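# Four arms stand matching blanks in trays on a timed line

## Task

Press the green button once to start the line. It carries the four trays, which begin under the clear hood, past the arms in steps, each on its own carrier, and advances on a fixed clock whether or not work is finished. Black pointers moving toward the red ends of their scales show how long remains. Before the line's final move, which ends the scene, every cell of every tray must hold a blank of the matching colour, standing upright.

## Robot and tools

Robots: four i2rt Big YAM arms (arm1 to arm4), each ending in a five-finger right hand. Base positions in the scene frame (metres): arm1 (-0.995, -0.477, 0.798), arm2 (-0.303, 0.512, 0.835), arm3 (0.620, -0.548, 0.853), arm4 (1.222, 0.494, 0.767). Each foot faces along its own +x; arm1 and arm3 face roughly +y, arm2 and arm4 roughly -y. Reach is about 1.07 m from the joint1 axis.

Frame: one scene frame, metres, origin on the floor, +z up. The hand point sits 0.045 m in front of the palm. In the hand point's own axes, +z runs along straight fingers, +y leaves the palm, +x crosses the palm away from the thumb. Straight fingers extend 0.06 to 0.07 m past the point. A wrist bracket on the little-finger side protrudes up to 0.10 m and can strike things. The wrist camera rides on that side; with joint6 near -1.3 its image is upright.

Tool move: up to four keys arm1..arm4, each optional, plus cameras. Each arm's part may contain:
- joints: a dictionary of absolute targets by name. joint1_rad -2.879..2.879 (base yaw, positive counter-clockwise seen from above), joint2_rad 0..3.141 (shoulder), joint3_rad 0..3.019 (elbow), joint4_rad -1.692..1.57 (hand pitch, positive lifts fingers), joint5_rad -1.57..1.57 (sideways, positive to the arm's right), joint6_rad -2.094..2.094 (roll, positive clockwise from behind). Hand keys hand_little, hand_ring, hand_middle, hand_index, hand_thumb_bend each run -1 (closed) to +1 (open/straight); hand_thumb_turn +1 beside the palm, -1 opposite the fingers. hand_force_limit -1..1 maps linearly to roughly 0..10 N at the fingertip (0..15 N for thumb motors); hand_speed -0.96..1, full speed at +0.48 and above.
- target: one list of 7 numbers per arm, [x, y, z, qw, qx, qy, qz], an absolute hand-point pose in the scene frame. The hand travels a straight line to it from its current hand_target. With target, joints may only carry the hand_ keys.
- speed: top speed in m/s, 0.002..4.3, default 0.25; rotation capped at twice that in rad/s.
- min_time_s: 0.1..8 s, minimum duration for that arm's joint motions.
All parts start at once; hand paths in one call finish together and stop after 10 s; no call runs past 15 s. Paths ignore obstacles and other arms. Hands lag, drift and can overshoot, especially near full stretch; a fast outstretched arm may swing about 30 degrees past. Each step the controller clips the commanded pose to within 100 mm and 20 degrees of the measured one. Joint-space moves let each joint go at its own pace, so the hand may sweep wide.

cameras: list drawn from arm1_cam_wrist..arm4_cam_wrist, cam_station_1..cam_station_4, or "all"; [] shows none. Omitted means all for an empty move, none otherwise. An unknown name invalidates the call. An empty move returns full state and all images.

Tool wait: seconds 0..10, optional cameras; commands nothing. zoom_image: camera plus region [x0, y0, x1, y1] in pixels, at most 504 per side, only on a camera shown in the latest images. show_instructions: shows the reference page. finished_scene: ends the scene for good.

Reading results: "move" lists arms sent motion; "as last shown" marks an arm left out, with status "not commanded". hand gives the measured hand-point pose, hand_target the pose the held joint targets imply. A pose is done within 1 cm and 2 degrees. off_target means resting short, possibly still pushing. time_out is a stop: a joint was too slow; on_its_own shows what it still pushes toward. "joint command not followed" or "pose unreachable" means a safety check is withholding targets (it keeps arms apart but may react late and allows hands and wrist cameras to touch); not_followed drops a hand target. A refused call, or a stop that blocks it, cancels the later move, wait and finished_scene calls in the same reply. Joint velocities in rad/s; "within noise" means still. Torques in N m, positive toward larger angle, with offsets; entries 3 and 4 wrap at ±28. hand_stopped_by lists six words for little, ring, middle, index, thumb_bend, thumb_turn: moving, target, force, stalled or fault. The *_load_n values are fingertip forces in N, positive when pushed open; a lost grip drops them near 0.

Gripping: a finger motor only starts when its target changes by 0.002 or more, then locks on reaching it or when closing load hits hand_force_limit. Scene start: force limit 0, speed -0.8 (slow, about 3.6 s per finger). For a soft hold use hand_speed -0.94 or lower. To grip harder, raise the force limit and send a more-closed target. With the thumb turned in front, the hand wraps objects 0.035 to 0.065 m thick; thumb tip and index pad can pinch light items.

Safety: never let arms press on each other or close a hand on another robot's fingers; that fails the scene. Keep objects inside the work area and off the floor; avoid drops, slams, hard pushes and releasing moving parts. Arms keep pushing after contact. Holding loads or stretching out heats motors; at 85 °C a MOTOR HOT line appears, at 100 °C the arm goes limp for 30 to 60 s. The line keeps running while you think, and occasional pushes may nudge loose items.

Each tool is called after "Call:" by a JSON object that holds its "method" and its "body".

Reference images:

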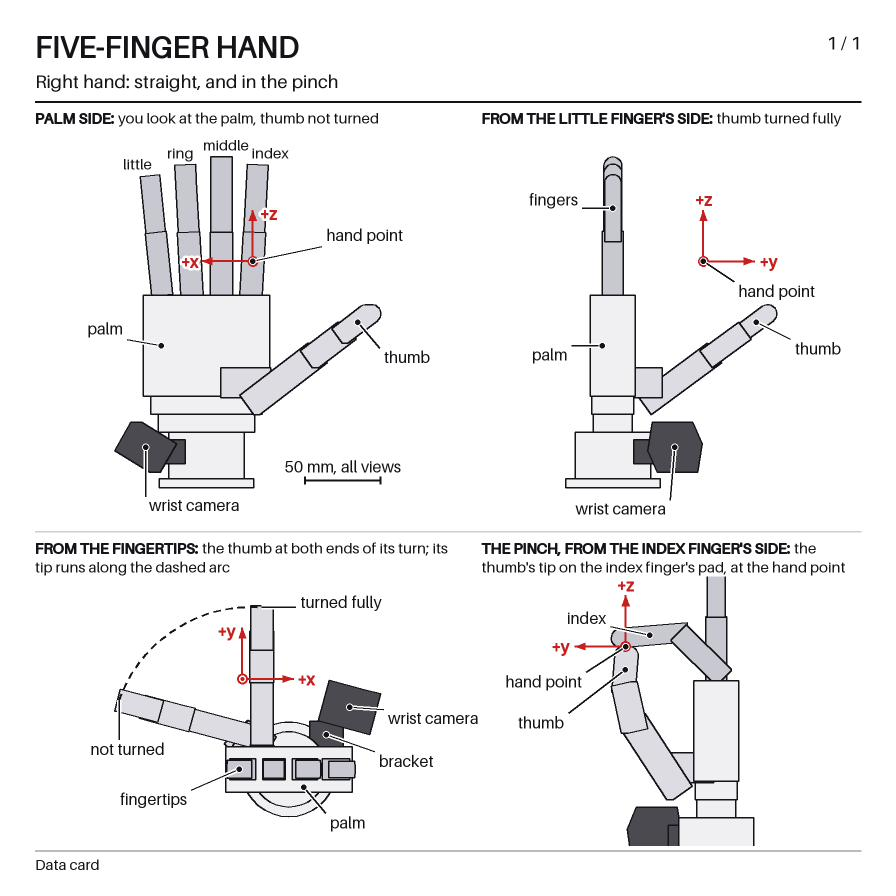

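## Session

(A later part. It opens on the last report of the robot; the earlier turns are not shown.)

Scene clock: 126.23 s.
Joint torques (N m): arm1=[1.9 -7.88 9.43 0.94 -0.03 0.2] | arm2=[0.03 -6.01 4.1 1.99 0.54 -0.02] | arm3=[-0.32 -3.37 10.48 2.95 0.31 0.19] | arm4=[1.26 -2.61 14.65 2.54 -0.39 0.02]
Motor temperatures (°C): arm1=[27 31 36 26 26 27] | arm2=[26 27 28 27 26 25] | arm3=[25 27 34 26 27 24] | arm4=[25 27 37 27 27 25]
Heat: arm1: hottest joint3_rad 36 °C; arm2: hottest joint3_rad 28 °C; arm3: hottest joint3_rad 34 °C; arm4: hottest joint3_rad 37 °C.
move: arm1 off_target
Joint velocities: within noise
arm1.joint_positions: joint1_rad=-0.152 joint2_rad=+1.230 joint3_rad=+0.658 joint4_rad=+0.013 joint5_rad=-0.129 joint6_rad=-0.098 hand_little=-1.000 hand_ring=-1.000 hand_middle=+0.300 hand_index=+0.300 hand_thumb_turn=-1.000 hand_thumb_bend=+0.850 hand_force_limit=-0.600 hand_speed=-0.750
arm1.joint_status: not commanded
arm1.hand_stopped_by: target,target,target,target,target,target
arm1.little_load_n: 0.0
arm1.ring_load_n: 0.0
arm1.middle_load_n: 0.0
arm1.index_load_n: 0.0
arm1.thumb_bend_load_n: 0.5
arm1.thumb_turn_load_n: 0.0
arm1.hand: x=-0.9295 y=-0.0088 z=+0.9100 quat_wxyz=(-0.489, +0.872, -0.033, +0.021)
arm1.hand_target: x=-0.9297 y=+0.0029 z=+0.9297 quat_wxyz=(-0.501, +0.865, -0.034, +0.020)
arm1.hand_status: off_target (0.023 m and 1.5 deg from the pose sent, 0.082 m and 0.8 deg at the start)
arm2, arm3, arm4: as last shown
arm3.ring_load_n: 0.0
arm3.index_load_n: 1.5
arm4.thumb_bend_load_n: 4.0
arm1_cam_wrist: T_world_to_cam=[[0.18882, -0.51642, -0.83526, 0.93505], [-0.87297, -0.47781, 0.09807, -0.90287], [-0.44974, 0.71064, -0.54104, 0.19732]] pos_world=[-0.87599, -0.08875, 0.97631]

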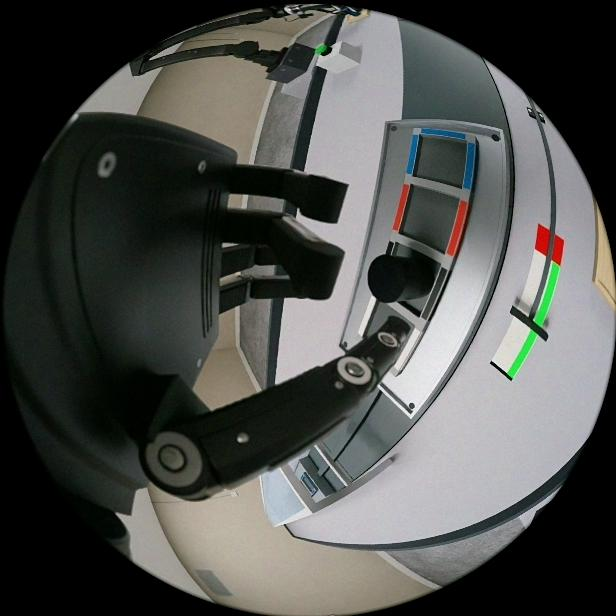

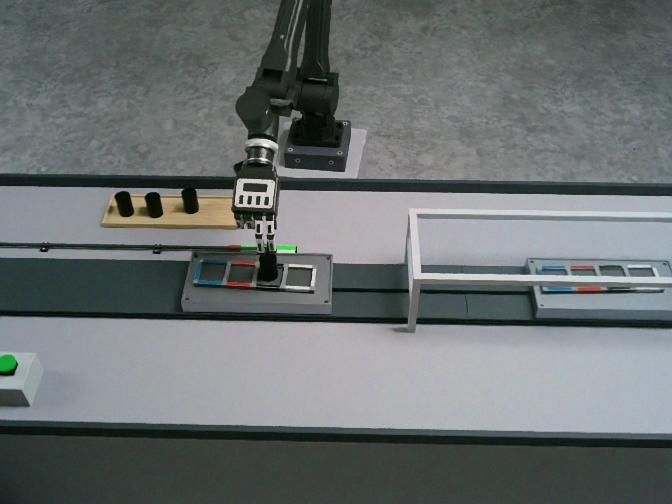

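Call:
{"method": "move", "body": {"arm1": {"target": [-0.727, -0.2507, 0.93, 0.4995, -0.8653, 0.0345, -0.0199], "speed": 0.25, "joints": {"hand_thumb_bend": 0.9, "hand_index": 0.25, "hand_middle": 0.25, "hand_speed": -0.5}}, "arm2": {"target": [-0.049, 0.224, 0.95, 0, 0, -0.866, 0.5], "speed": 0.12}}}

Call:
{"method": "move", "body": {"arm1": {"target": [-0.727, -0.2507, 0.845, 0.4995, -0.8653, 0.0345, -0.0199], "speed": 0.15}, "arm2": {"target": [-0.069, 0.12, 0.95, 0, 0, -0.866, 0.5], "speed": 0.12}, "cameras": ["arm1_cam_wrist", "cam_station_1", "arm2_cam_wrist", "cam_station_2"]}}

Call:
{"method": "zoom_image", "body": {"camera": "arm1_cam_wrist", "region": [280, 160, 500, 380]}}

Call:
{"method": "zoom_image", "body": {"camera": "cam_station_1", "region": [130, 120, 250, 240]}}

Scene clock: 131.77 s.
Joint torques (N m): arm1=[1.73 -4.01 9.69 0.36 -0.86 -0.03] | arm2=[-0.5 -4.19 13.37 0.44 0.34 0.03] | arm3=[-0.32 -3.37 10.5 2.95 0.31 0.19] | arm4=[1.38 -2.37 14.75 2.74 -0.38 0.02]
Motor temperatures (°C): arm1=[27 31 36 26 26 27] | arm2=[26 27 28 27 26 25] | arm3=[25 27 35 26 27 24] | arm4=[25 27 38 27 27 25]
Heat: arm1: hottest joint3_rad 36 °C; arm2: hottest joint3_rad 28 °C; arm3: hottest joint3_rad 35 °C; arm4: hottest joint3_rad 38 °C.
move: arm1 off_target; arm2 off_target
Joint velocities: within noise
arm1.joint_positions: joint1_rad=-1.186 joint2_rad=+1.066 joint3_rad=+0.635 joint4_rad=-0.582 joint5_rad=-0.932 joint6_rad=-0.867 hand_little=-1.000 hand_ring=-1.000 hand_middle=+0.250 hand_index=+0.250 hand_thumb_turn=-1.000 hand_thumb_bend=+0.900 hand_force_limit=-0.600 hand_speed=-0.500
arm1.joint_status: all done
arm1.hand_stopped_by: target,target,target,target,target,target
arm1.little_load_n: 0.0
arm1.ring_load_n: 0.0
arm1.middle_load_n: 0.0
arm1.index_load_n: 0.0
arm1.thumb_bend_load_n: 0.0
arm1.thumb_turn_load_n: 0.0
arm1.hand: x=-0.7442 y=-0.2546 z=+0.9200 quat_wxyz=(-0.500, +0.864, -0.055, +0.003)
arm1.hand_target: x=-0.7331 y=-0.2496 z=+0.9328 quat_wxyz=(-0.504, +0.862, -0.044, +0.009)
arm1.hand_status: off_target (0.020 m and 3.0 deg from the pose sent, 0.316 m and 1.5 deg at the start)
arm2.joint_positions: joint1_rad=+1.109 joint2_rad=+0.993 joint3_rad=+0.485 joint4_rad=-0.331 joint5_rad=+0.793 joint6_rad=+0.628 hand_little=-1.000 hand_ring=-1.000 hand_middle=+0.037 hand_index=+0.100 hand_thumb_turn=-1.000 hand_thumb_bend=+0.387 hand_force_limit=-0.600 hand_speed=-0.900
arm2.joint_status: not commanded
arm2.hand_stopped_by: target,target,force,force,force,target
arm2.little_load_n: 0.0
arm2.ring_load_n: 0.0
arm2.middle_load_n: 2.0
arm2.index_load_n: 2.0
arm2.thumb_bend_load_n: 4.5
arm2.thumb_turn_load_n: 0.5
arm2.hand: x=-0.0628 y=+0.2354 z=+0.9205 quat_wxyz=(+0.020, +0.018, -0.873, +0.488)
arm2.hand_target: x=-0.0481 y=+0.2235 z=+0.9486 quat_wxyz=(+0.000, +0.000, -0.866, +0.500)
arm2.hand_status: off_target (0.034 m and 3.5 deg from the pose sent, 0.143 m and 1.7 deg at the start)
arm3, arm4: as last shown
arm3.index_load_n: 2.0
pictures: none

Scene clock: 133.37 s.
Joint torques (N m): arm1=[1.44 -5.36 5.7 1.62 -0.43 -0.02] | arm2=[-0.5 -5.6 13.44 2.45 0.06 -0.14] | arm3=[-0.32 -3.37 10.48 2.96 0.31 0.19] | arm4=[1.08 -2.49 14.72 2.63 -0.38 0]
Motor temperatures (°C): arm1=[27 31 36 26 26 27] | arm2=[26 27 29 27 26 25] | arm3=[25 27 35 26 27 24] | arm4=[25 27 38 27 27 25]
Heat: arm1: hottest joint3_rad 36 °C; arm2: hottest joint3_rad 29 °C; arm3: hottest joint3_rad 35 °C; arm4: hottest joint3_rad 38 °C.
move: arm1 done; arm2 off_target
Joint velocities: within noise
arm1.joint_positions: joint1_rad=-1.186 joint2_rad=+1.243 joint3_rad=+0.541 joint4_rad=-0.309 joint5_rad=-0.932 joint6_rad=-0.899 hand_little=-1.000 hand_ring=-1.000 hand_middle=+0.250 hand_index=+0.250 hand_thumb_turn=-1.000 hand_thumb_bend=+0.900 hand_force_limit=-0.600 hand_speed=-0.500
arm1.joint_status: not commanded
arm1.hand_stopped_by: target,target,target,target,target,target
arm1.little_load_n: 0.0
arm1.ring_load_n: 0.0
arm1.middle_load_n: 0.0
arm1.index_load_n: 0.0
arm1.thumb_bend_load_n: 0.0
arm1.thumb_turn_load_n: 0.0
arm1.hand: x=-0.7322 y=-0.2515 z=+0.8484 quat_wxyz=(-0.500, +0.865, -0.040, +0.013)
arm1.hand_target: x=-0.7282 y=-0.2513 z=+0.8454 quat_wxyz=(-0.500, +0.865, -0.035, +0.020)
arm1.hand_status: done (0.006 m and 1.1 deg from the pose sent, 0.077 m and 3.0 deg at the start)
arm2.joint_positions: joint1_rad=+0.796 joint2_rad=+1.149 joint3_rad=+0.569 joint4_rad=-0.139 joint5_rad=+0.561 joint6_rad=+0.403 hand_little=-1.000 hand_ring=-1.000 hand_middle=+0.037 hand_index=+0.100 hand_thumb_turn=-1.000 hand_thumb_bend=+0.387 hand_force_limit=-0.600 hand_speed=-0.900
arm2.joint_status: not commanded
arm2.hand_stopped_by: target,target,force,force,force,target
arm2.little_load_n: 0.0
arm2.ring_load_n: 0.0
arm2.middle_load_n: 2.5
arm2.index_load_n: 2.0
arm2.thumb_bend_load_n: 4.5
arm2.thumb_turn_load_n: 0.5
arm2.hand: x=-0.0887 y=+0.1447 z=+0.9173 quat_wxyz=(+0.022, +0.006, -0.883, +0.469)
arm2.hand_target: x=-0.0722 y=+0.1208 z=+0.9501 quat_wxyz=(+0.000, -0.005, -0.867, +0.498)
arm2.hand_status: off_target (0.045 m and 4.8 deg from the pose sent, 0.119 m and 3.5 deg at the start)
arm3.joint_positions: joint1_rad=+0.152 joint2_rad=+1.099 joint3_rad=+0.449 joint4_rad=+0.021 joint5_rad=+0.215 joint6_rad=+0.095 hand_little=-1.000 hand_ring=-1.000 hand_middle=+0.100 hand_index=+0.045 hand_thumb_turn=-1.000 hand_thumb_bend=+0.405 hand_force_limit=-0.600 hand_speed=-0.900
arm3.joint_status: not commanded
arm3.hand_stopped_by: target,target,force,force,force,target
arm3.little_load_n: 0.0
arm3.ring_load_n: 0.0
arm3.middle_load_n: 1.5
arm3.index_load_n: 1.5
arm3.thumb_bend_load_n: 3.5
arm3.thumb_turn_load_n: 0.0
arm3.hand: x=+0.5225 y=-0.1601 z=+0.9191 quat_wxyz=(-0.467, +0.884, +0.026, +0.018)
arm3.hand_target: x=+0.5137 y=-0.1357 z=+0.9479 quat_wxyz=(-0.497, +0.868, +0.016, +0.007)
arm3.hand_status: not commanded
arm4.joint_positions: joint1_rad=-0.242 joint2_rad=+0.727 joint3_rad=+0.492 joint4_rad=-0.396 joint5_rad=-0.105 joint6_rad=-0.041 hand_little=-1.000 hand_ring=-1.000 hand_middle=+0.100 hand_index=+0.083 hand_thumb_turn=-1.000 hand_thumb_bend=+0.402 hand_force_limit=-0.600 hand_speed=-0.900
arm4.joint_status: not commanded
arm4.hand_stopped_by: target,target,target,force,force,target
arm4.little_load_n: 0.0
arm4.ring_load_n: 0.0
arm4.middle_load_n: 2.5
arm4.index_load_n: 2.5
arm4.thumb_bend_load_n: 4.0
arm4.thumb_turn_load_n: 0.0
arm4.hand: x=+1.2232 y=+0.1574 z=+0.9056 quat_wxyz=(-0.007, -0.019, -0.890, +0.455)
arm4.hand_target: x=+1.2186 y=+0.1327 z=+0.9492 quat_wxyz=(+0.000, -0.011, -0.868, +0.497)
arm4.hand_status: not commanded
pictures: arm1_cam_wrist, arm2_cam_wrist, cam_station_1, cam_station_2
arm1_cam_wrist: T_world_to_cam=[[0.16917, -0.49418, -0.85274, 0.7271], [-0.87281, -0.47701, 0.10328, -0.84478], [-0.45781, 0.72681, -0.51202, 0.39874]] pos_world=[-0.67779, -0.33347, 0.91144]
arm2_cam_wrist: T_world_to_cam=[[-0.26041, 0.55849, -0.78758, 0.61696], [0.88258, 0.46842, 0.04034, -0.01414], [0.39145, -0.6846, -0.61489, 0.81508]] pos_world=[-0.14592, 0.22006, 0.98766]

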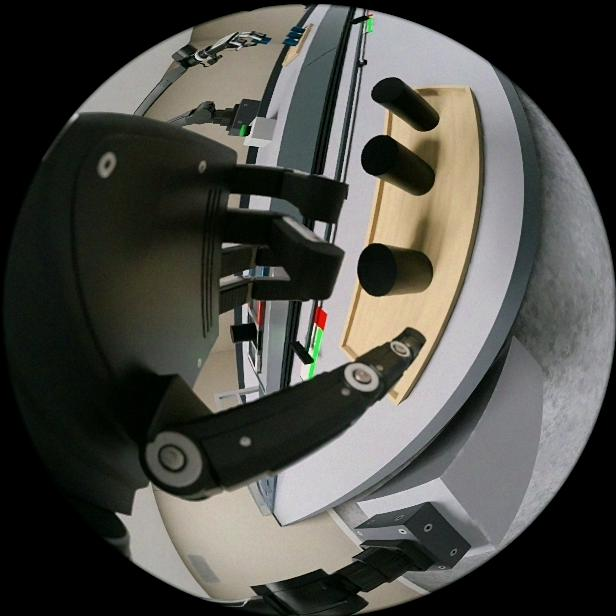

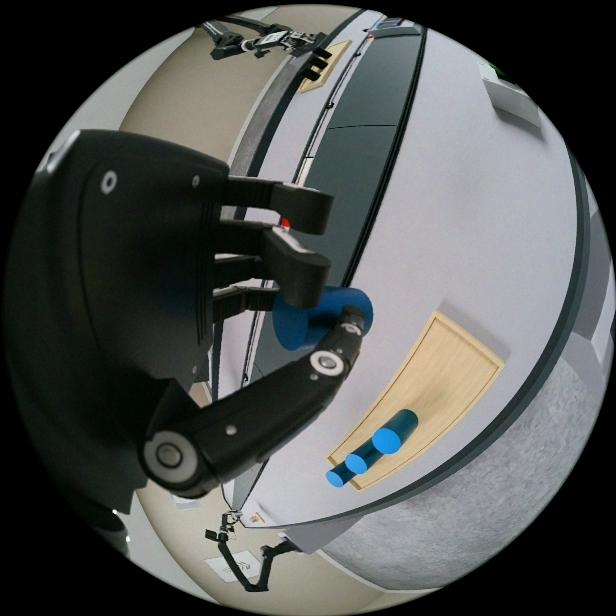

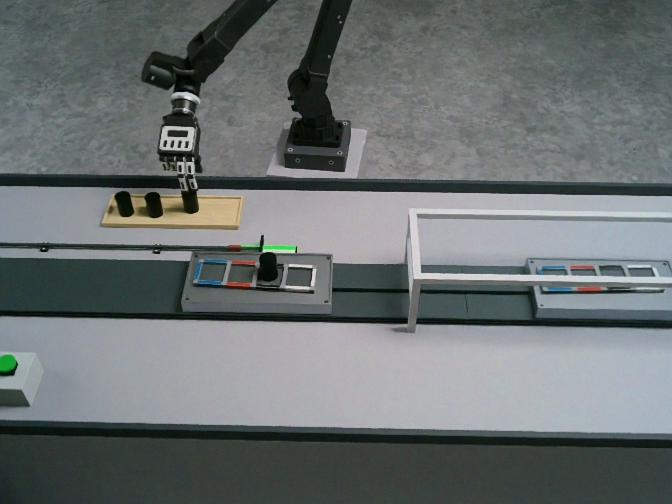

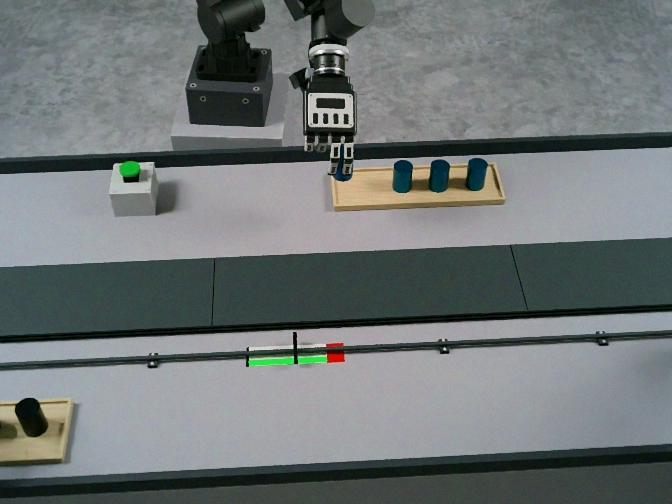

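Scaled by 2.291 from the camera's image (finer frame: 880x880).

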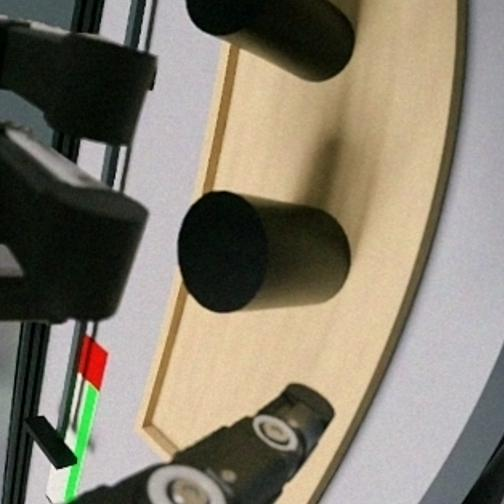

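Scaled by 4.200.

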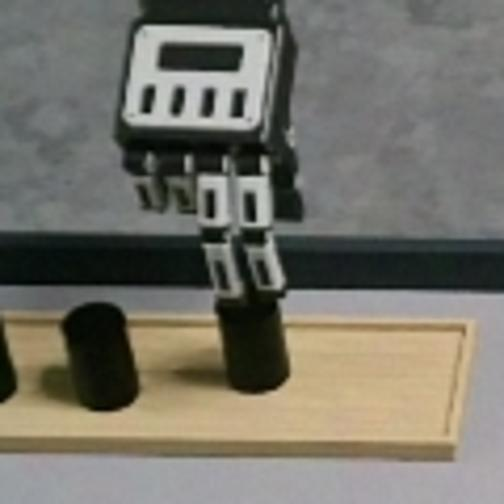

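Call:
{"method": "move", "body": {"arm1": {"target": [-0.7235, -0.2505, 0.808, 0.4995, -0.8653, 0.0345, -0.0199], "speed": 0.1}, "arm2": {"target": [-0.060, 0.105, 0.96, 0, 0, -0.866, 0.5], "speed": 0.12}, "cameras": ["arm1_cam_wrist", "cam_station_1"]}}

Call:
{"method": "zoom_image", "body": {"camera": "cam_station_1", "region": [130, 120, 250, 240]}}

Scene clock: 135.07 s.
Joint torques (N m): arm1=[1.2 -6.07 4.92 1.63 -0.5 -0.01] | arm2=[-0.5 -6.42 13.5 2.03 0.07 -0.19] | arm3=[-0.38 -3.37 10.5 2.96 0.31 0.19] | arm4=[0.79 -2.61 14.69 2.55 -0.37 0]
Motor temperatures (°C): arm1=[27 31 36 26 26 27] | arm2=[26 27 29 27 26 25] | arm3=[25 27 35 26 27 24] | arm4=[25 27 38 27 27 25]
Heat: arm1: hottest joint3_rad 36 °C; arm2: hottest joint3_rad 29 °C; arm3: hottest joint3_rad 35 °C; arm4: hottest joint3_rad 38 °C.
move: arm1 done; arm2 off_target
Joint velocities: within noise
arm1.joint_positions: joint1_rad=-1.186 joint2_rad=+1.361 joint3_rad=+0.510 joint4_rad=-0.165 joint5_rad=-0.932 joint6_rad=-0.905 hand_little=-1.000 hand_ring=-1.000 hand_middle=+0.250 hand_index=+0.250 hand_thumb_turn=-1.000 hand_thumb_bend=+0.900 hand_force_limit=-0.600 hand_speed=-0.500
arm1.joint_status: not commanded
arm1.hand_stopped_by: target,target,target,target,target,target
arm1.little_load_n: 0.0
arm1.ring_load_n: 0.0
arm1.middle_load_n: 0.0
arm1.index_load_n: 0.0
arm1.thumb_bend_load_n: 0.5
arm1.thumb_turn_load_n: 0.5
arm1.hand: x=-0.7280 y=-0.2500 z=+0.8116 quat_wxyz=(-0.499, +0.865, -0.039, +0.012)
arm1.hand_target: x=-0.7243 y=-0.2508 z=+0.8084 quat_wxyz=(-0.499, +0.865, -0.035, +0.019)
arm1.hand_status: done (0.006 m and 1.0 deg from the pose sent, 0.041 m and 1.1 deg at the start)
arm2.joint_positions: joint1_rad=+0.796 joint2_rad=+1.186 joint3_rad=+0.624 joint4_rad=-0.139 joint5_rad=+0.558 joint6_rad=+0.388 hand_little=-1.000 hand_ring=-1.000 hand_middle=+0.037 hand_index=+0.100 hand_thumb_turn=-1.000 hand_thumb_bend=+0.387 hand_force_limit=-0.600 hand_speed=-0.900
arm2.joint_status: not commanded
arm2.hand_stopped_by: target,target,force,force,force,target
arm2.little_load_n: 0.0
arm2.ring_load_n: 0.0
arm2.middle_load_n: 2.0
arm2.index_load_n: 2.0
arm2.thumb_bend_load_n: 4.5
arm2.thumb_turn_load_n: 1.0
arm2.hand: x=-0.0757 y=+0.1284 z=+0.9288 quat_wxyz=(+0.019, +0.010, -0.880, +0.475)
arm2.hand_target: x=-0.0610 y=+0.1067 z=+0.9598 quat_wxyz=(+0.001, +0.001, -0.866, +0.500)
arm2.hand_status: off_target (0.042 m and 4.1 deg from the pose sent, 0.065 m and 4.8 deg at the start)
arm3, arm4: as last shown
arm4.thumb_bend_load_n: 3.5
arm1_cam_wrist: T_world_to_cam=[[0.17143, -0.49517, -0.85171, 0.69618], [-0.87142, -0.47952, 0.10338, -0.83623], [-0.4596, 0.72448, -0.5137, 0.38027]] pos_world=[-0.67328, -0.33176, 0.87474]

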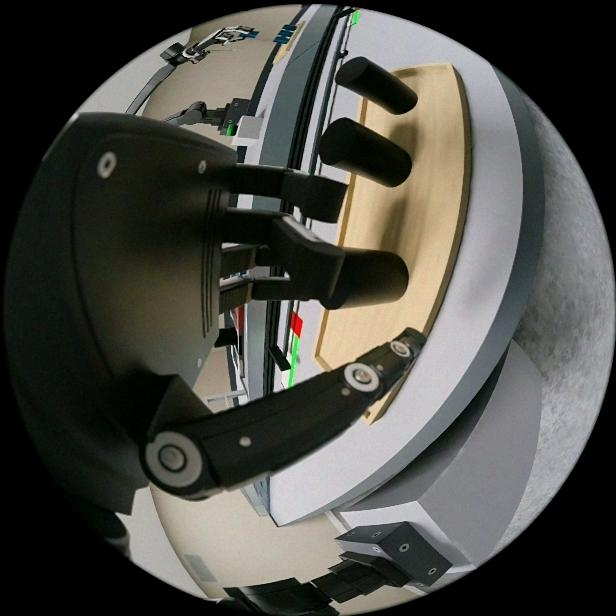

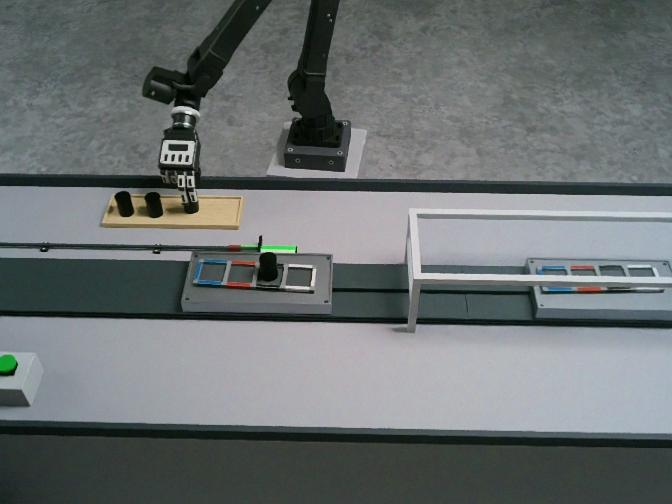

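Scaled by 4.200.

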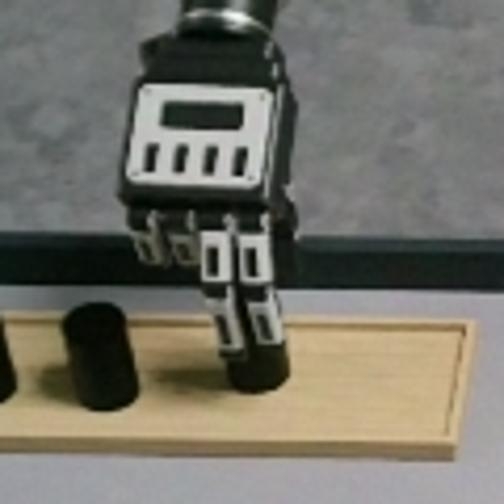

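Call:
{"method": "move", "body": {"arm1": {"target": [-0.721, -0.2505, 0.804, 0.4995, -0.8653, 0.0345, -0.0199], "speed": 0.1, "joints": {"hand_middle": 0.1, "hand_index": 0.1, "hand_thumb_bend": 0.6, "hand_speed": -0.7}}}}

Call:
{"method": "move", "body": {"arm1": {"joints": {"hand_thumb_bend": 0.1, "hand_speed": -0.9}}}}

Call:
{"method": "move", "body": {"arm1": {"joints": {"hand_index": -0.2, "hand_middle": -0.2, "hand_speed": -0.9}}, "cameras": ["arm1_cam_wrist", "cam_station_1", "cam_station_2"]}}

Scene clock: 136.63 s.
Joint torques (N m): arm1=[1.03 -5.89 5.07 1.55 -0.53 -0.03] | arm2=[-0.5 -6.42 13.49 2.04 0.07 -0.19] | arm3=[-0.32 -3.31 10.48 2.95 0.31 0.19] | arm4=[1.9 -2.49 14.61 2.58 -0.33 0.01]
Motor temperatures (°C): arm1=[27 31 36 26 26 27] | arm2=[26 27 29 27 26 25] | arm3=[25 27 35 26 27 24] | arm4=[25 27 38 27 27 25]
Heat: arm1: hottest joint3_rad 36 °C; arm2: hottest joint3_rad 29 °C; arm3: hottest joint3_rad 35 °C; arm4: hottest joint3_rad 38 °C.
move: arm1 done
Joint velocities: within noise
arm1.joint_positions: joint1_rad=-1.172 joint2_rad=+1.378 joint3_rad=+0.510 joint4_rad=-0.146 joint5_rad=-0.934 joint6_rad=-0.907 hand_little=-1.000 hand_ring=-1.000 hand_middle=+0.100 hand_index=+0.100 hand_thumb_turn=-1.000 hand_thumb_bend=+0.600 hand_force_limit=-0.600 hand_speed=-0.700
arm1.joint_status: all done
arm1.hand_stopped_by: target,target,target,target,target,target
arm1.little_load_n: 0.0
arm1.ring_load_n: 0.0
arm1.middle_load_n: 0.0
arm1.index_load_n: 0.0
arm1.thumb_bend_load_n: 0.0
arm1.thumb_turn_load_n: 0.0
arm1.hand: x=-0.7294 y=-0.2456 z=+0.8078 quat_wxyz=(-0.500, +0.865, -0.031, +0.010)
arm1.hand_target: x=-0.7243 y=-0.2467 z=+0.8045 quat_wxyz=(-0.500, +0.865, -0.028, +0.017)
arm1.hand_status: done (0.010 m and 1.2 deg from the pose sent, 0.010 m and 1.0 deg at the start)
arm2, arm3, arm4: as last shown
arm2.thumb_turn_load_n: 0.5
pictures: none

Scene clock: 138.87 s.
Joint torques (N m): arm1=[1.03 -5.95 5.07 1.57 -0.53 -0.02] | arm2=[-0.5 -6.42 13.5 2.04 0.07 -0.19] | arm3=[-0.32 -3.37 10.48 2.95 0.31 0.19] | arm4=[1.67 -3.08 14.82 2.55 -0.38 -0.01]
Motor temperatures (°C): arm1=[27 31 36 26 27 27] | arm2=[26 27 29 27 26 25] | arm3=[25 27 35 26 27 24] | arm4=[25 27 38 27 27 25]
Heat: arm1: hottest joint3_rad 36 °C; arm2: hottest joint3_rad 29 °C; arm3: hottest joint3_rad 35 °C; arm4: hottest joint3_rad 38 °C.
move: arm1 off_target
Joint velocities: within noise
arm1.joint_positions: joint1_rad=-1.172 joint2_rad=+1.378 joint3_rad=+0.510 joint4_rad=-0.146 joint5_rad=-0.934 joint6_rad=-0.908 hand_little=-1.000 hand_ring=-1.000 hand_middle=+0.101 hand_index=+0.100 hand_thumb_turn=-1.000 hand_thumb_bend=+0.396 hand_force_limit=-0.600 hand_speed=-0.900
arm1.joint_status: hand_thumb_bend off_target (ended at +0.396, target +0.100); the others done
arm1.hand_stopped_by: target,target,target,target,force,target
arm1.little_load_n: 0.0
arm1.ring_load_n: 0.0
arm1.middle_load_n: 3.5
arm1.index_load_n: 0.0
arm1.thumb_bend_load_n: 3.0
arm1.thumb_turn_load_n: 0.5
arm1.hand: x=-0.7293 y=-0.2456 z=+0.8077 quat_wxyz=(-0.500, +0.865, -0.031, +0.010)
arm1.hand_target: x=-0.7242 y=-0.2467 z=+0.8045 quat_wxyz=(-0.500, +0.865, -0.028, +0.017)
arm1.hand_status: not commanded
arm2, arm3, arm4: as last shown
arm2.middle_load_n: 2.5
arm4.index_load_n: 2.0
pictures: none

Scene clock: 140.13 s.
Joint torques (N m): arm1=[1.03 -5.95 5.07 1.57 -0.53 0] | arm2=[-0.5 -6.42 13.5 2.03 0.07 -0.19] | arm3=[-0.32 -3.37 10.48 2.95 0.31 0.19] | arm4=[1.2 -2.43 14.79 2.67 -0.37 0]
Motor temperatures (°C): arm1=[27 31 36 26 27 27] | arm2=[26 27 30 27 26 25] | arm3=[25 27 35 26 27 24] | arm4=[25 27 38 27 27 25]
Heat: arm1: hottest joint3_rad 36 °C; arm2: hottest joint3_rad 30 °C; arm3: hottest joint3_rad 35 °C; arm4: hottest joint3_rad 38 °C.
move: arm1 off_target
Joint velocities: within noise
arm1.joint_positions: joint1_rad=-1.172 joint2_rad=+1.378 joint3_rad=+0.510 joint4_rad=-0.146 joint5_rad=-0.934 joint6_rad=-0.910 hand_little=-1.000 hand_ring=-1.000 hand_middle=+0.101 hand_index=-0.066 hand_thumb_turn=-1.000 hand_thumb_bend=+0.397 hand_force_limit=-0.600 hand_speed=-0.900
arm1.joint_status: hand_middle off_target (ended at +0.101, target -0.200); hand_index off_target (ended at -0.066, target -0.200); the others done
arm1.hand_stopped_by: target,target,force,force,force,target
arm1.little_load_n: 0.0
arm1.ring_load_n: 0.0
arm1.middle_load_n: 2.5
arm1.index_load_n: 3.0
arm1.thumb_bend_load_n: 5.0
arm1.thumb_turn_load_n: 0.0
arm1.hand: x=-0.7292 y=-0.2457 z=+0.8077 quat_wxyz=(-0.500, +0.865, -0.030, +0.010)
arm1.hand_target: x=-0.7242 y=-0.2467 z=+0.8045 quat_wxyz=(-0.500, +0.865, -0.028, +0.017)
arm1.hand_status: not commanded
arm2, arm3, arm4: as last shown
arm4.middle_load_n: 2.0
arm1_cam_wrist: T_world_to_cam=[[0.18417, -0.49079, -0.85159, 0.70556], [-0.86372, -0.49433, 0.0981, -0.82863], [-0.46911, 0.71747, -0.51495, 0.36685]] pos_world=[-0.67356, -0.32654, 0.87105]

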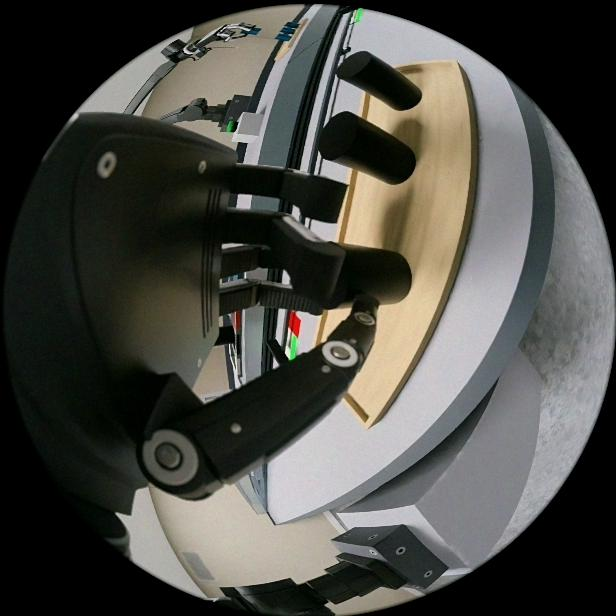

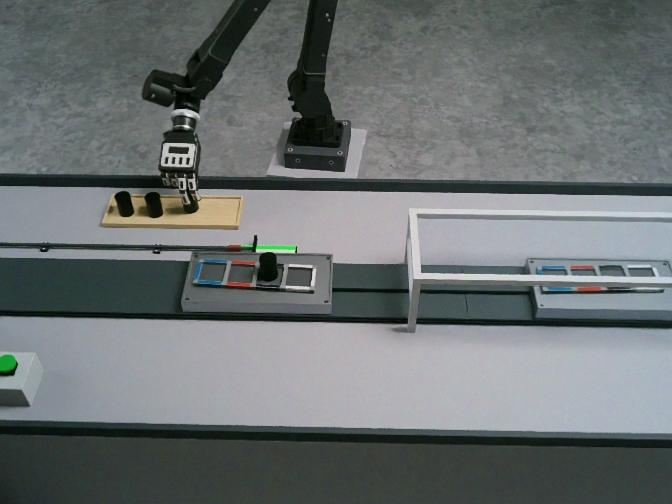

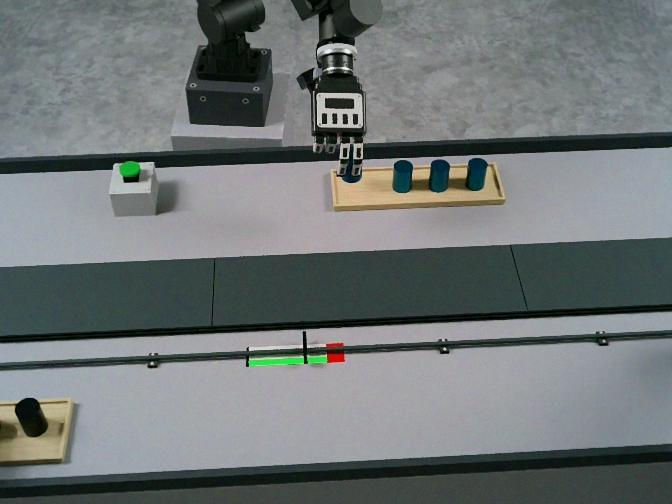

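Call:
{"method": "move", "body": {"arm1": {"target": [-0.724, -0.2475, 0.95, 0.4995, -0.8653, 0.0345, -0.0199], "speed": 0.12}}}

Call:
{"method": "move", "body": {"arm1": {"target": [-0.915, -0.10, 0.96, 0.4995, -0.8653, 0.0345, -0.0199], "speed": 0.15}, "cameras": ["arm1_cam_wrist", "cam_station_1", "cam_station_2"]}}

Scene clock: 142.37 s.
Joint torques (N m): arm1=[1.26 -6.36 9.94 0.43 -0.47 0.16] | arm2=[-0.5 -6.36 13.52 2.03 0.07 -0.19] | arm3=[-0.32 -3.37 10.48 2.95 0.31 0.19] | arm4=[1.96 -2.26 14.63 2.76 -0.31 -0.02]
Motor temperatures (°C): arm1=[27 31 36 26 27 27] | arm2=[26 27 30 27 26 25] | arm3=[25 27 35 26 27 24] | arm4=[25 27 38 27 27 25]
Heat: arm1: hottest joint3_rad 36 °C; arm2: hottest joint3_rad 30 °C; arm3: hottest joint3_rad 35 °C; arm4: hottest joint3_rad 38 °C.
move: arm1 off_target
Joint velocities: within noise
arm1.joint_positions: joint1_rad=-1.172 joint2_rad=+1.092 joint3_rad=+0.682 joint4_rad=-0.624 joint5_rad=-0.925 joint6_rad=-0.913 hand_little=-1.000 hand_ring=-1.000 hand_middle=+0.101 hand_index=-0.066 hand_thumb_turn=-1.000 hand_thumb_bend=+0.397 hand_force_limit=-0.600 hand_speed=-0.900
arm1.joint_status: not commanded
arm1.hand_stopped_by: target,target,force,force,force,target
arm1.little_load_n: 0.0
arm1.ring_load_n: 0.0
arm1.middle_load_n: 3.5
arm1.index_load_n: 1.5
arm1.thumb_bend_load_n: 4.0
arm1.thumb_turn_load_n: 0.0
arm1.hand: x=-0.7355 y=-0.2503 z=+0.9271 quat_wxyz=(-0.494, +0.869, -0.035, +0.005)
arm1.hand_target: x=-0.7221 y=-0.2474 z=+0.9481 quat_wxyz=(-0.499, +0.866, -0.030, +0.023)
arm1.hand_status: off_target (0.026 m and 1.8 deg from the pose sent, 0.142 m and 1.2 deg at the start)
arm2, arm3, arm4: as last shown
arm2.middle_load_n: 2.0
arm2.thumb_turn_load_n: 1.0
arm4.middle_load_n: 2.5
arm4.index_load_n: 2.5
pictures: none

Scene clock: 144.80 s.
Joint torques (N m): arm1=[1.55 -2.84 8.53 2.67 0.01 0.21] | arm2=[-0.5 -6.42 13.5 2.04 0.07 -0.19] | arm3=[-0.32 -3.37 10.48 2.95 0.3 0.19] | arm4=[1.44 -2.55 14.72 2.58 -0.36 -0.03]
Motor temperatures (°C): arm1=[27 31 36 26 27 27] | arm2=[26 27 30 27 26 25] | arm3=[25 27 35 26 27 24] | arm4=[25 27 39 27 27 25]
Heat: arm1: hottest joint3_rad 36 °C; arm2: hottest joint3_rad 30 °C; arm3: hottest joint3_rad 35 °C; arm4: hottest joint3_rad 39 °C.
move: arm1 off_target
Joint velocities: within noise
arm1.joint_positions: joint1_rad=-0.304 joint2_rad=+0.858 joint3_rad=+0.552 joint4_rad=-0.291 joint5_rad=-0.250 joint6_rad=-0.193 hand_little=-1.000 hand_ring=-1.000 hand_middle=+0.101 hand_index=-0.066 hand_thumb_turn=-1.000 hand_thumb_bend=+0.397 hand_force_limit=-0.600 hand_speed=-0.900
arm1.joint_status: not commanded
arm1.hand_stopped_by: target,target,force,force,force,target
arm1.little_load_n: 0.0
arm1.ring_load_n: 0.0
arm1.middle_load_n: 3.5
arm1.index_load_n: 1.0
arm1.thumb_bend_load_n: 4.0
arm1.thumb_turn_load_n: 0.0
arm1.hand: x=-0.9140 y=-0.1139 z=+0.9471 quat_wxyz=(-0.479, +0.877, -0.031, +0.024)
arm1.hand_target: x=-0.9106 y=-0.1038 z=+0.9582 quat_wxyz=(-0.495, +0.868, -0.034, +0.028)
arm1.hand_status: off_target (0.019 m and 2.7 deg from the pose sent, 0.236 m and 1.8 deg at the start)
arm2, arm3, arm4: as last shown
arm2.thumb_turn_load_n: 0.5
arm3.index_load_n: 2.0
arm4.middle_load_n: 2.0
arm1_cam_wrist: T_world_to_cam=[[0.19395, -0.5342, -0.82281, 0.8997], [-0.87316, -0.47633, 0.10343, -0.94839], [-0.44718, 0.69839, -0.55883, 0.31688]] pos_world=[-0.8609, -0.19243, 1.01546]

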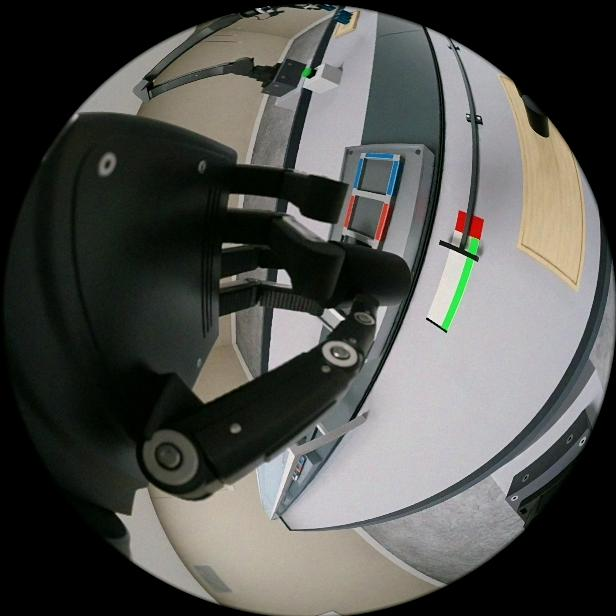

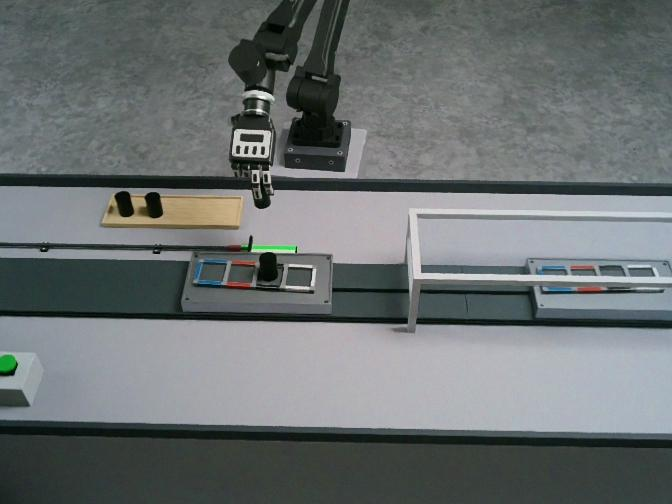

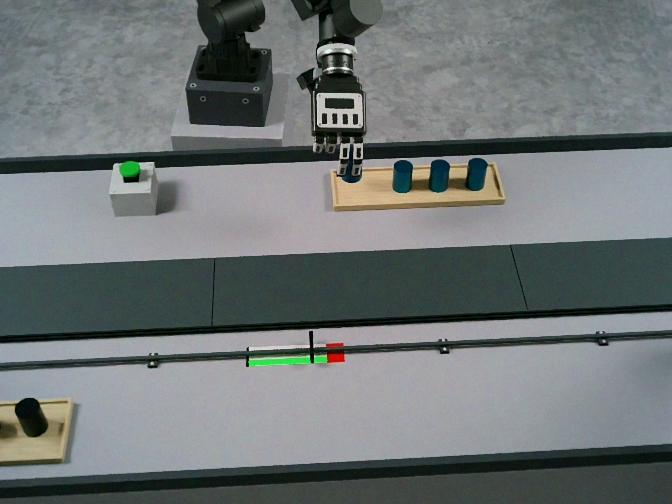

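Call:
{"method": "wait", "body": {"seconds": 10, "cameras": ["cam_station_2"]}}

Call:
{"method": "wait", "body": {"seconds": 8.5, "cameras": ["cam_station_2", "cam_station_1", "arm2_cam_wrist"]}}

Scene clock: 155.20 s.
Joint torques (N m): arm1=[1.55 -2.84 8.53 2.67 0.02 0.21] | arm2=[-0.5 -6.42 13.5 2.03 0.07 -0.19] | arm3=[-0.32 -3.43 10.5 2.95 0.31 0.19] | arm4=[0.85 -2.37 14.63 2.58 -0.37 -0.06]
Motor temperatures (°C): arm1=[27 30 35 26 26 27] | arm2=[26 27 32 27 26 25] | arm3=[25 27 36 26 27 24] | arm4=[25 27 39 27 27 25]
Heat: arm1: hottest joint3_rad 35 °C; arm2: hottest joint3_rad 32 °C; arm3: hottest joint3_rad 36 °C; arm4: hottest joint3_rad 39 °C.
Joint velocities: within noise
arm1.joint_positions: joint1_rad=-0.304 joint2_rad=+0.858 joint3_rad=+0.552 joint4_rad=-0.291 joint5_rad=-0.250 joint6_rad=-0.193 hand_little=-1.000 hand_ring=-1.000 hand_middle=+0.101 hand_index=-0.066 hand_thumb_turn=-1.000 hand_thumb_bend=+0.397 hand_force_limit=-0.600 hand_speed=-0.900
arm1.joint_status: not commanded
arm1.hand_stopped_by: target,target,force,force,force,target
arm1.little_load_n: 0.0
arm1.ring_load_n: 0.0
arm1.middle_load_n: 3.5
arm1.index_load_n: 0.5
arm1.thumb_bend_load_n: 4.0
arm1.thumb_turn_load_n: 0.0
arm1.hand: x=-0.9140 y=-0.1139 z=+0.9471 quat_wxyz=(-0.479, +0.877, -0.031, +0.024)
arm1.hand_target: x=-0.9106 y=-0.1038 z=+0.9582 quat_wxyz=(-0.495, +0.868, -0.033, +0.028)
arm1.hand_status: off_target (0.019 m and 2.7 deg from the pose sent, 0.236 m and 1.8 deg at the start)
arm2.joint_positions: joint1_rad=+0.796 joint2_rad=+1.186 joint3_rad=+0.624 joint4_rad=-0.139 joint5_rad=+0.558 joint6_rad=+0.388 hand_little=-1.000 hand_ring=-1.000 hand_middle=+0.037 hand_index=+0.100 hand_thumb_turn=-1.000 hand_thumb_bend=+0.387 hand_force_limit=-0.600 hand_speed=-0.900
arm2.joint_status: not commanded
arm2.hand_stopped_by: target,target,force,force,force,target
arm2.little_load_n: 0.0
arm2.ring_load_n: 0.0
arm2.middle_load_n: 2.0
arm2.index_load_n: 2.0
arm2.thumb_bend_load_n: 4.0
arm2.thumb_turn_load_n: 0.5
arm2.hand: x=-0.0757 y=+0.1284 z=+0.9288 quat_wxyz=(+0.019, +0.010, -0.880, +0.475)
arm2.hand_target: x=-0.0610 y=+0.1067 z=+0.9598 quat_wxyz=(+0.001, +0.001, -0.866, +0.500)
arm2.hand_status: not commanded
arm3.joint_positions: joint1_rad=+0.152 joint2_rad=+1.099 joint3_rad=+0.449 joint4_rad=+0.021 joint5_rad=+0.215 joint6_rad=+0.095 hand_little=-1.000 hand_ring=-1.000 hand_middle=+0.100 hand_index=+0.045 hand_thumb_turn=-1.000 hand_thumb_bend=+0.405 hand_force_limit=-0.600 hand_speed=-0.900
arm3.joint_status: not commanded
arm3.hand_stopped_by: target,target,force,force,force,target
arm3.little_load_n: 0.0
arm3.ring_load_n: 0.0
arm3.middle_load_n: 1.5
arm3.index_load_n: 1.5
arm3.thumb_bend_load_n: 3.5
arm3.thumb_turn_load_n: 0.0
arm3.hand: x=+0.5225 y=-0.1601 z=+0.9191 quat_wxyz=(-0.467, +0.884, +0.026, +0.018)
arm3.hand_target: x=+0.5137 y=-0.1357 z=+0.9479 quat_wxyz=(-0.497, +0.868, +0.016, +0.007)
arm3.hand_status: not commanded
arm4.joint_positions: joint1_rad=-0.242 joint2_rad=+0.727 joint3_rad=+0.492 joint4_rad=-0.396 joint5_rad=-0.105 joint6_rad=-0.041 hand_little=-1.000 hand_ring=-1.000 hand_middle=+0.100 hand_index=+0.083 hand_thumb_turn=-1.000 hand_thumb_bend=+0.402 hand_force_limit=-0.600 hand_speed=-0.900
arm4.joint_status: not commanded
arm4.hand_stopped_by: target,target,target,force,force,target
arm4.little_load_n: 0.0
arm4.ring_load_n: 0.0
arm4.middle_load_n: 2.0
arm4.index_load_n: 2.0
arm4.thumb_bend_load_n: 3.5
arm4.thumb_turn_load_n: 0.0
arm4.hand: x=+1.2232 y=+0.1574 z=+0.9056 quat_wxyz=(-0.007, -0.019, -0.890, +0.455)
arm4.hand_target: x=+1.2186 y=+0.1327 z=+0.9492 quat_wxyz=(+0.000, -0.011, -0.868, +0.497)
arm4.hand_status: not commanded
wait: 10.00 s; at rest from the start

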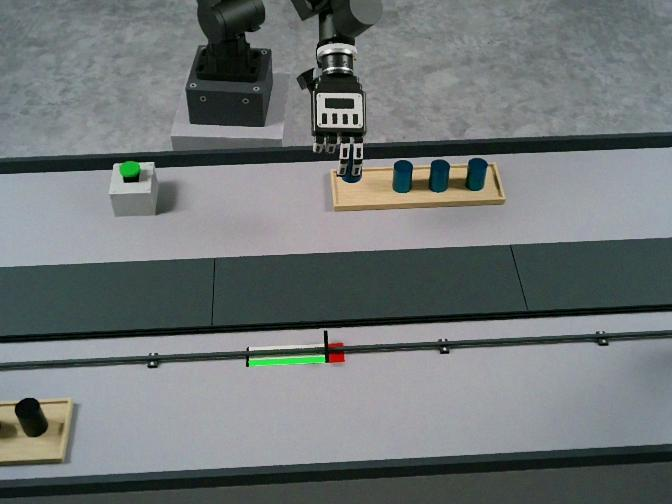

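Scene clock: 163.70 s.
Joint torques (N m): arm1=[1.55 -2.84 8.53 2.69 0.02 0.22] | arm2=[-0.5 -6.42 13.5 2.04 0.07 -0.19] | arm3=[-0.32 -3.37 10.48 2.96 0.31 0.19] | arm4=[1.79 -2.49 14.6 2.56 -0.37 -0.04]
Motor temperatures (°C): arm1=[27 30 35 26 26 27] | arm2=[26 27 32 27 26 25] | arm3=[25 27 36 26 27 24] | arm4=[25 27 40 27 27 25]
Heat: arm1: hottest joint3_rad 35 °C; arm2: hottest joint3_rad 32 °C; arm3: hottest joint3_rad 36 °C; arm4: hottest joint3_rad 40 °C.
Joint velocities: within noise
arm1.joint_positions: joint1_rad=-0.304 joint2_rad=+0.858 joint3_rad=+0.552 joint4_rad=-0.291 joint5_rad=-0.250 joint6_rad=-0.193 hand_little=-1.000 hand_ring=-1.000 hand_middle=+0.101 hand_index=-0.066 hand_thumb_turn=-1.000 hand_thumb_bend=+0.397 hand_force_limit=-0.600 hand_speed=-0.900
arm1.joint_status: not commanded
arm1.hand_stopped_by: target,target,force,force,force,target
arm1.little_load_n: 0.0
arm1.ring_load_n: 0.0
arm1.middle_load_n: 4.0
arm1.index_load_n: 1.0
arm1.thumb_bend_load_n: 4.0
arm1.thumb_turn_load_n: 0.0
arm1.hand: x=-0.9140 y=-0.1139 z=+0.9471 quat_wxyz=(-0.479, +0.877, -0.031, +0.024)
arm1.hand_target: x=-0.9106 y=-0.1038 z=+0.9582 quat_wxyz=(-0.495, +0.868, -0.033, +0.028)
arm1.hand_status: off_target (0.019 m and 2.7 deg from the pose sent, 0.236 m and 1.8 deg at the start)
arm2.joint_positions: joint1_rad=+0.796 joint2_rad=+1.186 joint3_rad=+0.624 joint4_rad=-0.139 joint5_rad=+0.558 joint6_rad=+0.388 hand_little=-1.000 hand_ring=-1.000 hand_middle=+0.037 hand_index=+0.100 hand_thumb_turn=-1.000 hand_thumb_bend=+0.387 hand_force_limit=-0.600 hand_speed=-0.900
arm2.joint_status: not commanded
arm2.hand_stopped_by: target,target,force,force,force,target
arm2.little_load_n: 0.0
arm2.ring_load_n: 0.0
arm2.middle_load_n: 2.0
arm2.index_load_n: 2.0
arm2.thumb_bend_load_n: 4.5
arm2.thumb_turn_load_n: 0.5
arm2.hand: x=-0.0757 y=+0.1284 z=+0.9288 quat_wxyz=(+0.019, +0.010, -0.880, +0.475)
arm2.hand_target: x=-0.0610 y=+0.1067 z=+0.9598 quat_wxyz=(+0.001, +0.001, -0.866, +0.500)
arm2.hand_status: not commanded
arm3.joint_positions: joint1_rad=+0.152 joint2_rad=+1.099 joint3_rad=+0.449 joint4_rad=+0.021 joint5_rad=+0.215 joint6_rad=+0.095 hand_little=-1.000 hand_ring=-1.000 hand_middle=+0.100 hand_index=+0.045 hand_thumb_turn=-1.000 hand_thumb_bend=+0.405 hand_force_limit=-0.600 hand_speed=-0.900
arm3.joint_status: not commanded
arm3.hand_stopped_by: target,target,force,force,force,target
arm3.little_load_n: 0.0
arm3.ring_load_n: 0.0
arm3.middle_load_n: 1.5
arm3.index_load_n: 1.5
arm3.thumb_bend_load_n: 3.0
arm3.thumb_turn_load_n: 0.0
arm3.hand: x=+0.5225 y=-0.1601 z=+0.9191 quat_wxyz=(-0.467, +0.884, +0.026, +0.018)
arm3.hand_target: x=+0.5137 y=-0.1357 z=+0.9479 quat_wxyz=(-0.497, +0.868, +0.016, +0.007)
arm3.hand_status: not commanded
arm4.joint_positions: joint1_rad=-0.242 joint2_rad=+0.727 joint3_rad=+0.492 joint4_rad=-0.396 joint5_rad=-0.105 joint6_rad=-0.041 hand_little=-1.000 hand_ring=-1.000 hand_middle=+0.100 hand_index=+0.083 hand_thumb_turn=-1.000 hand_thumb_bend=+0.402 hand_force_limit=-0.600 hand_speed=-0.900
arm4.joint_status: not commanded
arm4.hand_stopped_by: target,target,target,force,force,target
arm4.little_load_n: 0.0
arm4.ring_load_n: 0.0
arm4.middle_load_n: 2.0
arm4.index_load_n: 2.5
arm4.thumb_bend_load_n: 3.5
arm4.thumb_turn_load_n: 0.5
arm4.hand: x=+1.2232 y=+0.1574 z=+0.9056 quat_wxyz=(-0.007, -0.019, -0.890, +0.455)
arm4.hand_target: x=+1.2186 y=+0.1327 z=+0.9492 quat_wxyz=(+0.000, -0.011, -0.868, +0.497)
arm4.hand_status: not commanded
wait: 8.50 s; at rest by 0.27 s
pictures: arm2_cam_wrist, cam_station_1, cam_station_2
arm2_cam_wrist: T_world_to_cam=[[-0.26633, 0.54559, -0.7946, 0.64628], [0.87738, 0.47856, 0.03451, -0.01476], [0.39909, -0.68798, -0.60615, 0.79883]] pos_world=[-0.13373, 0.20403, 0.99825]

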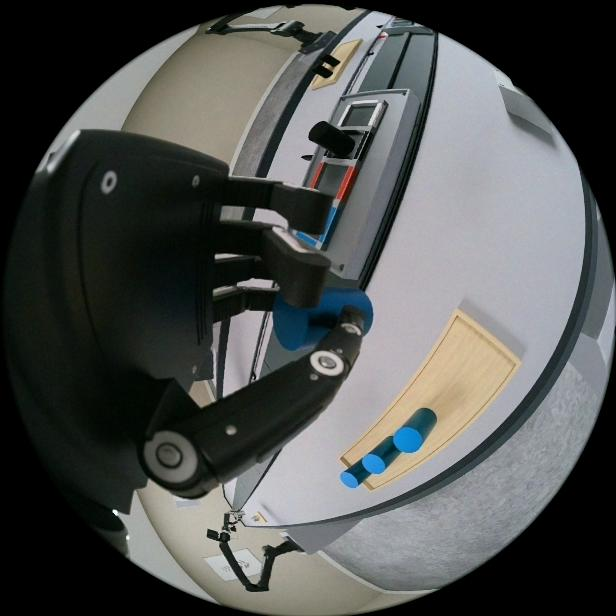

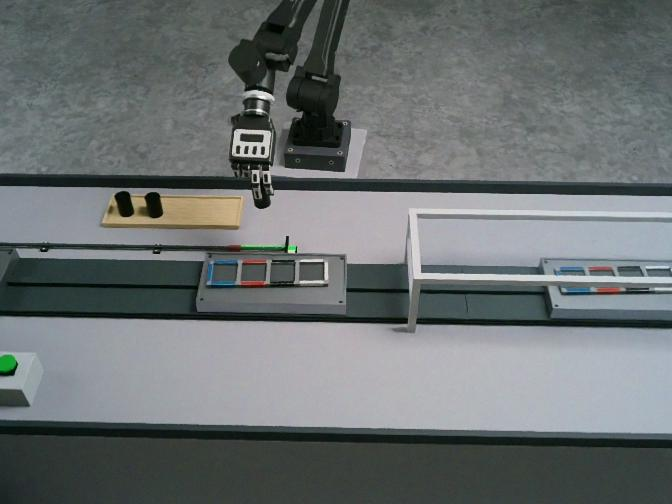

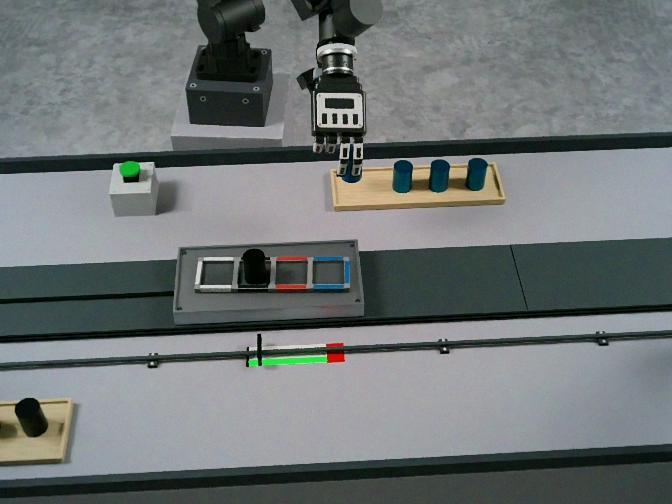

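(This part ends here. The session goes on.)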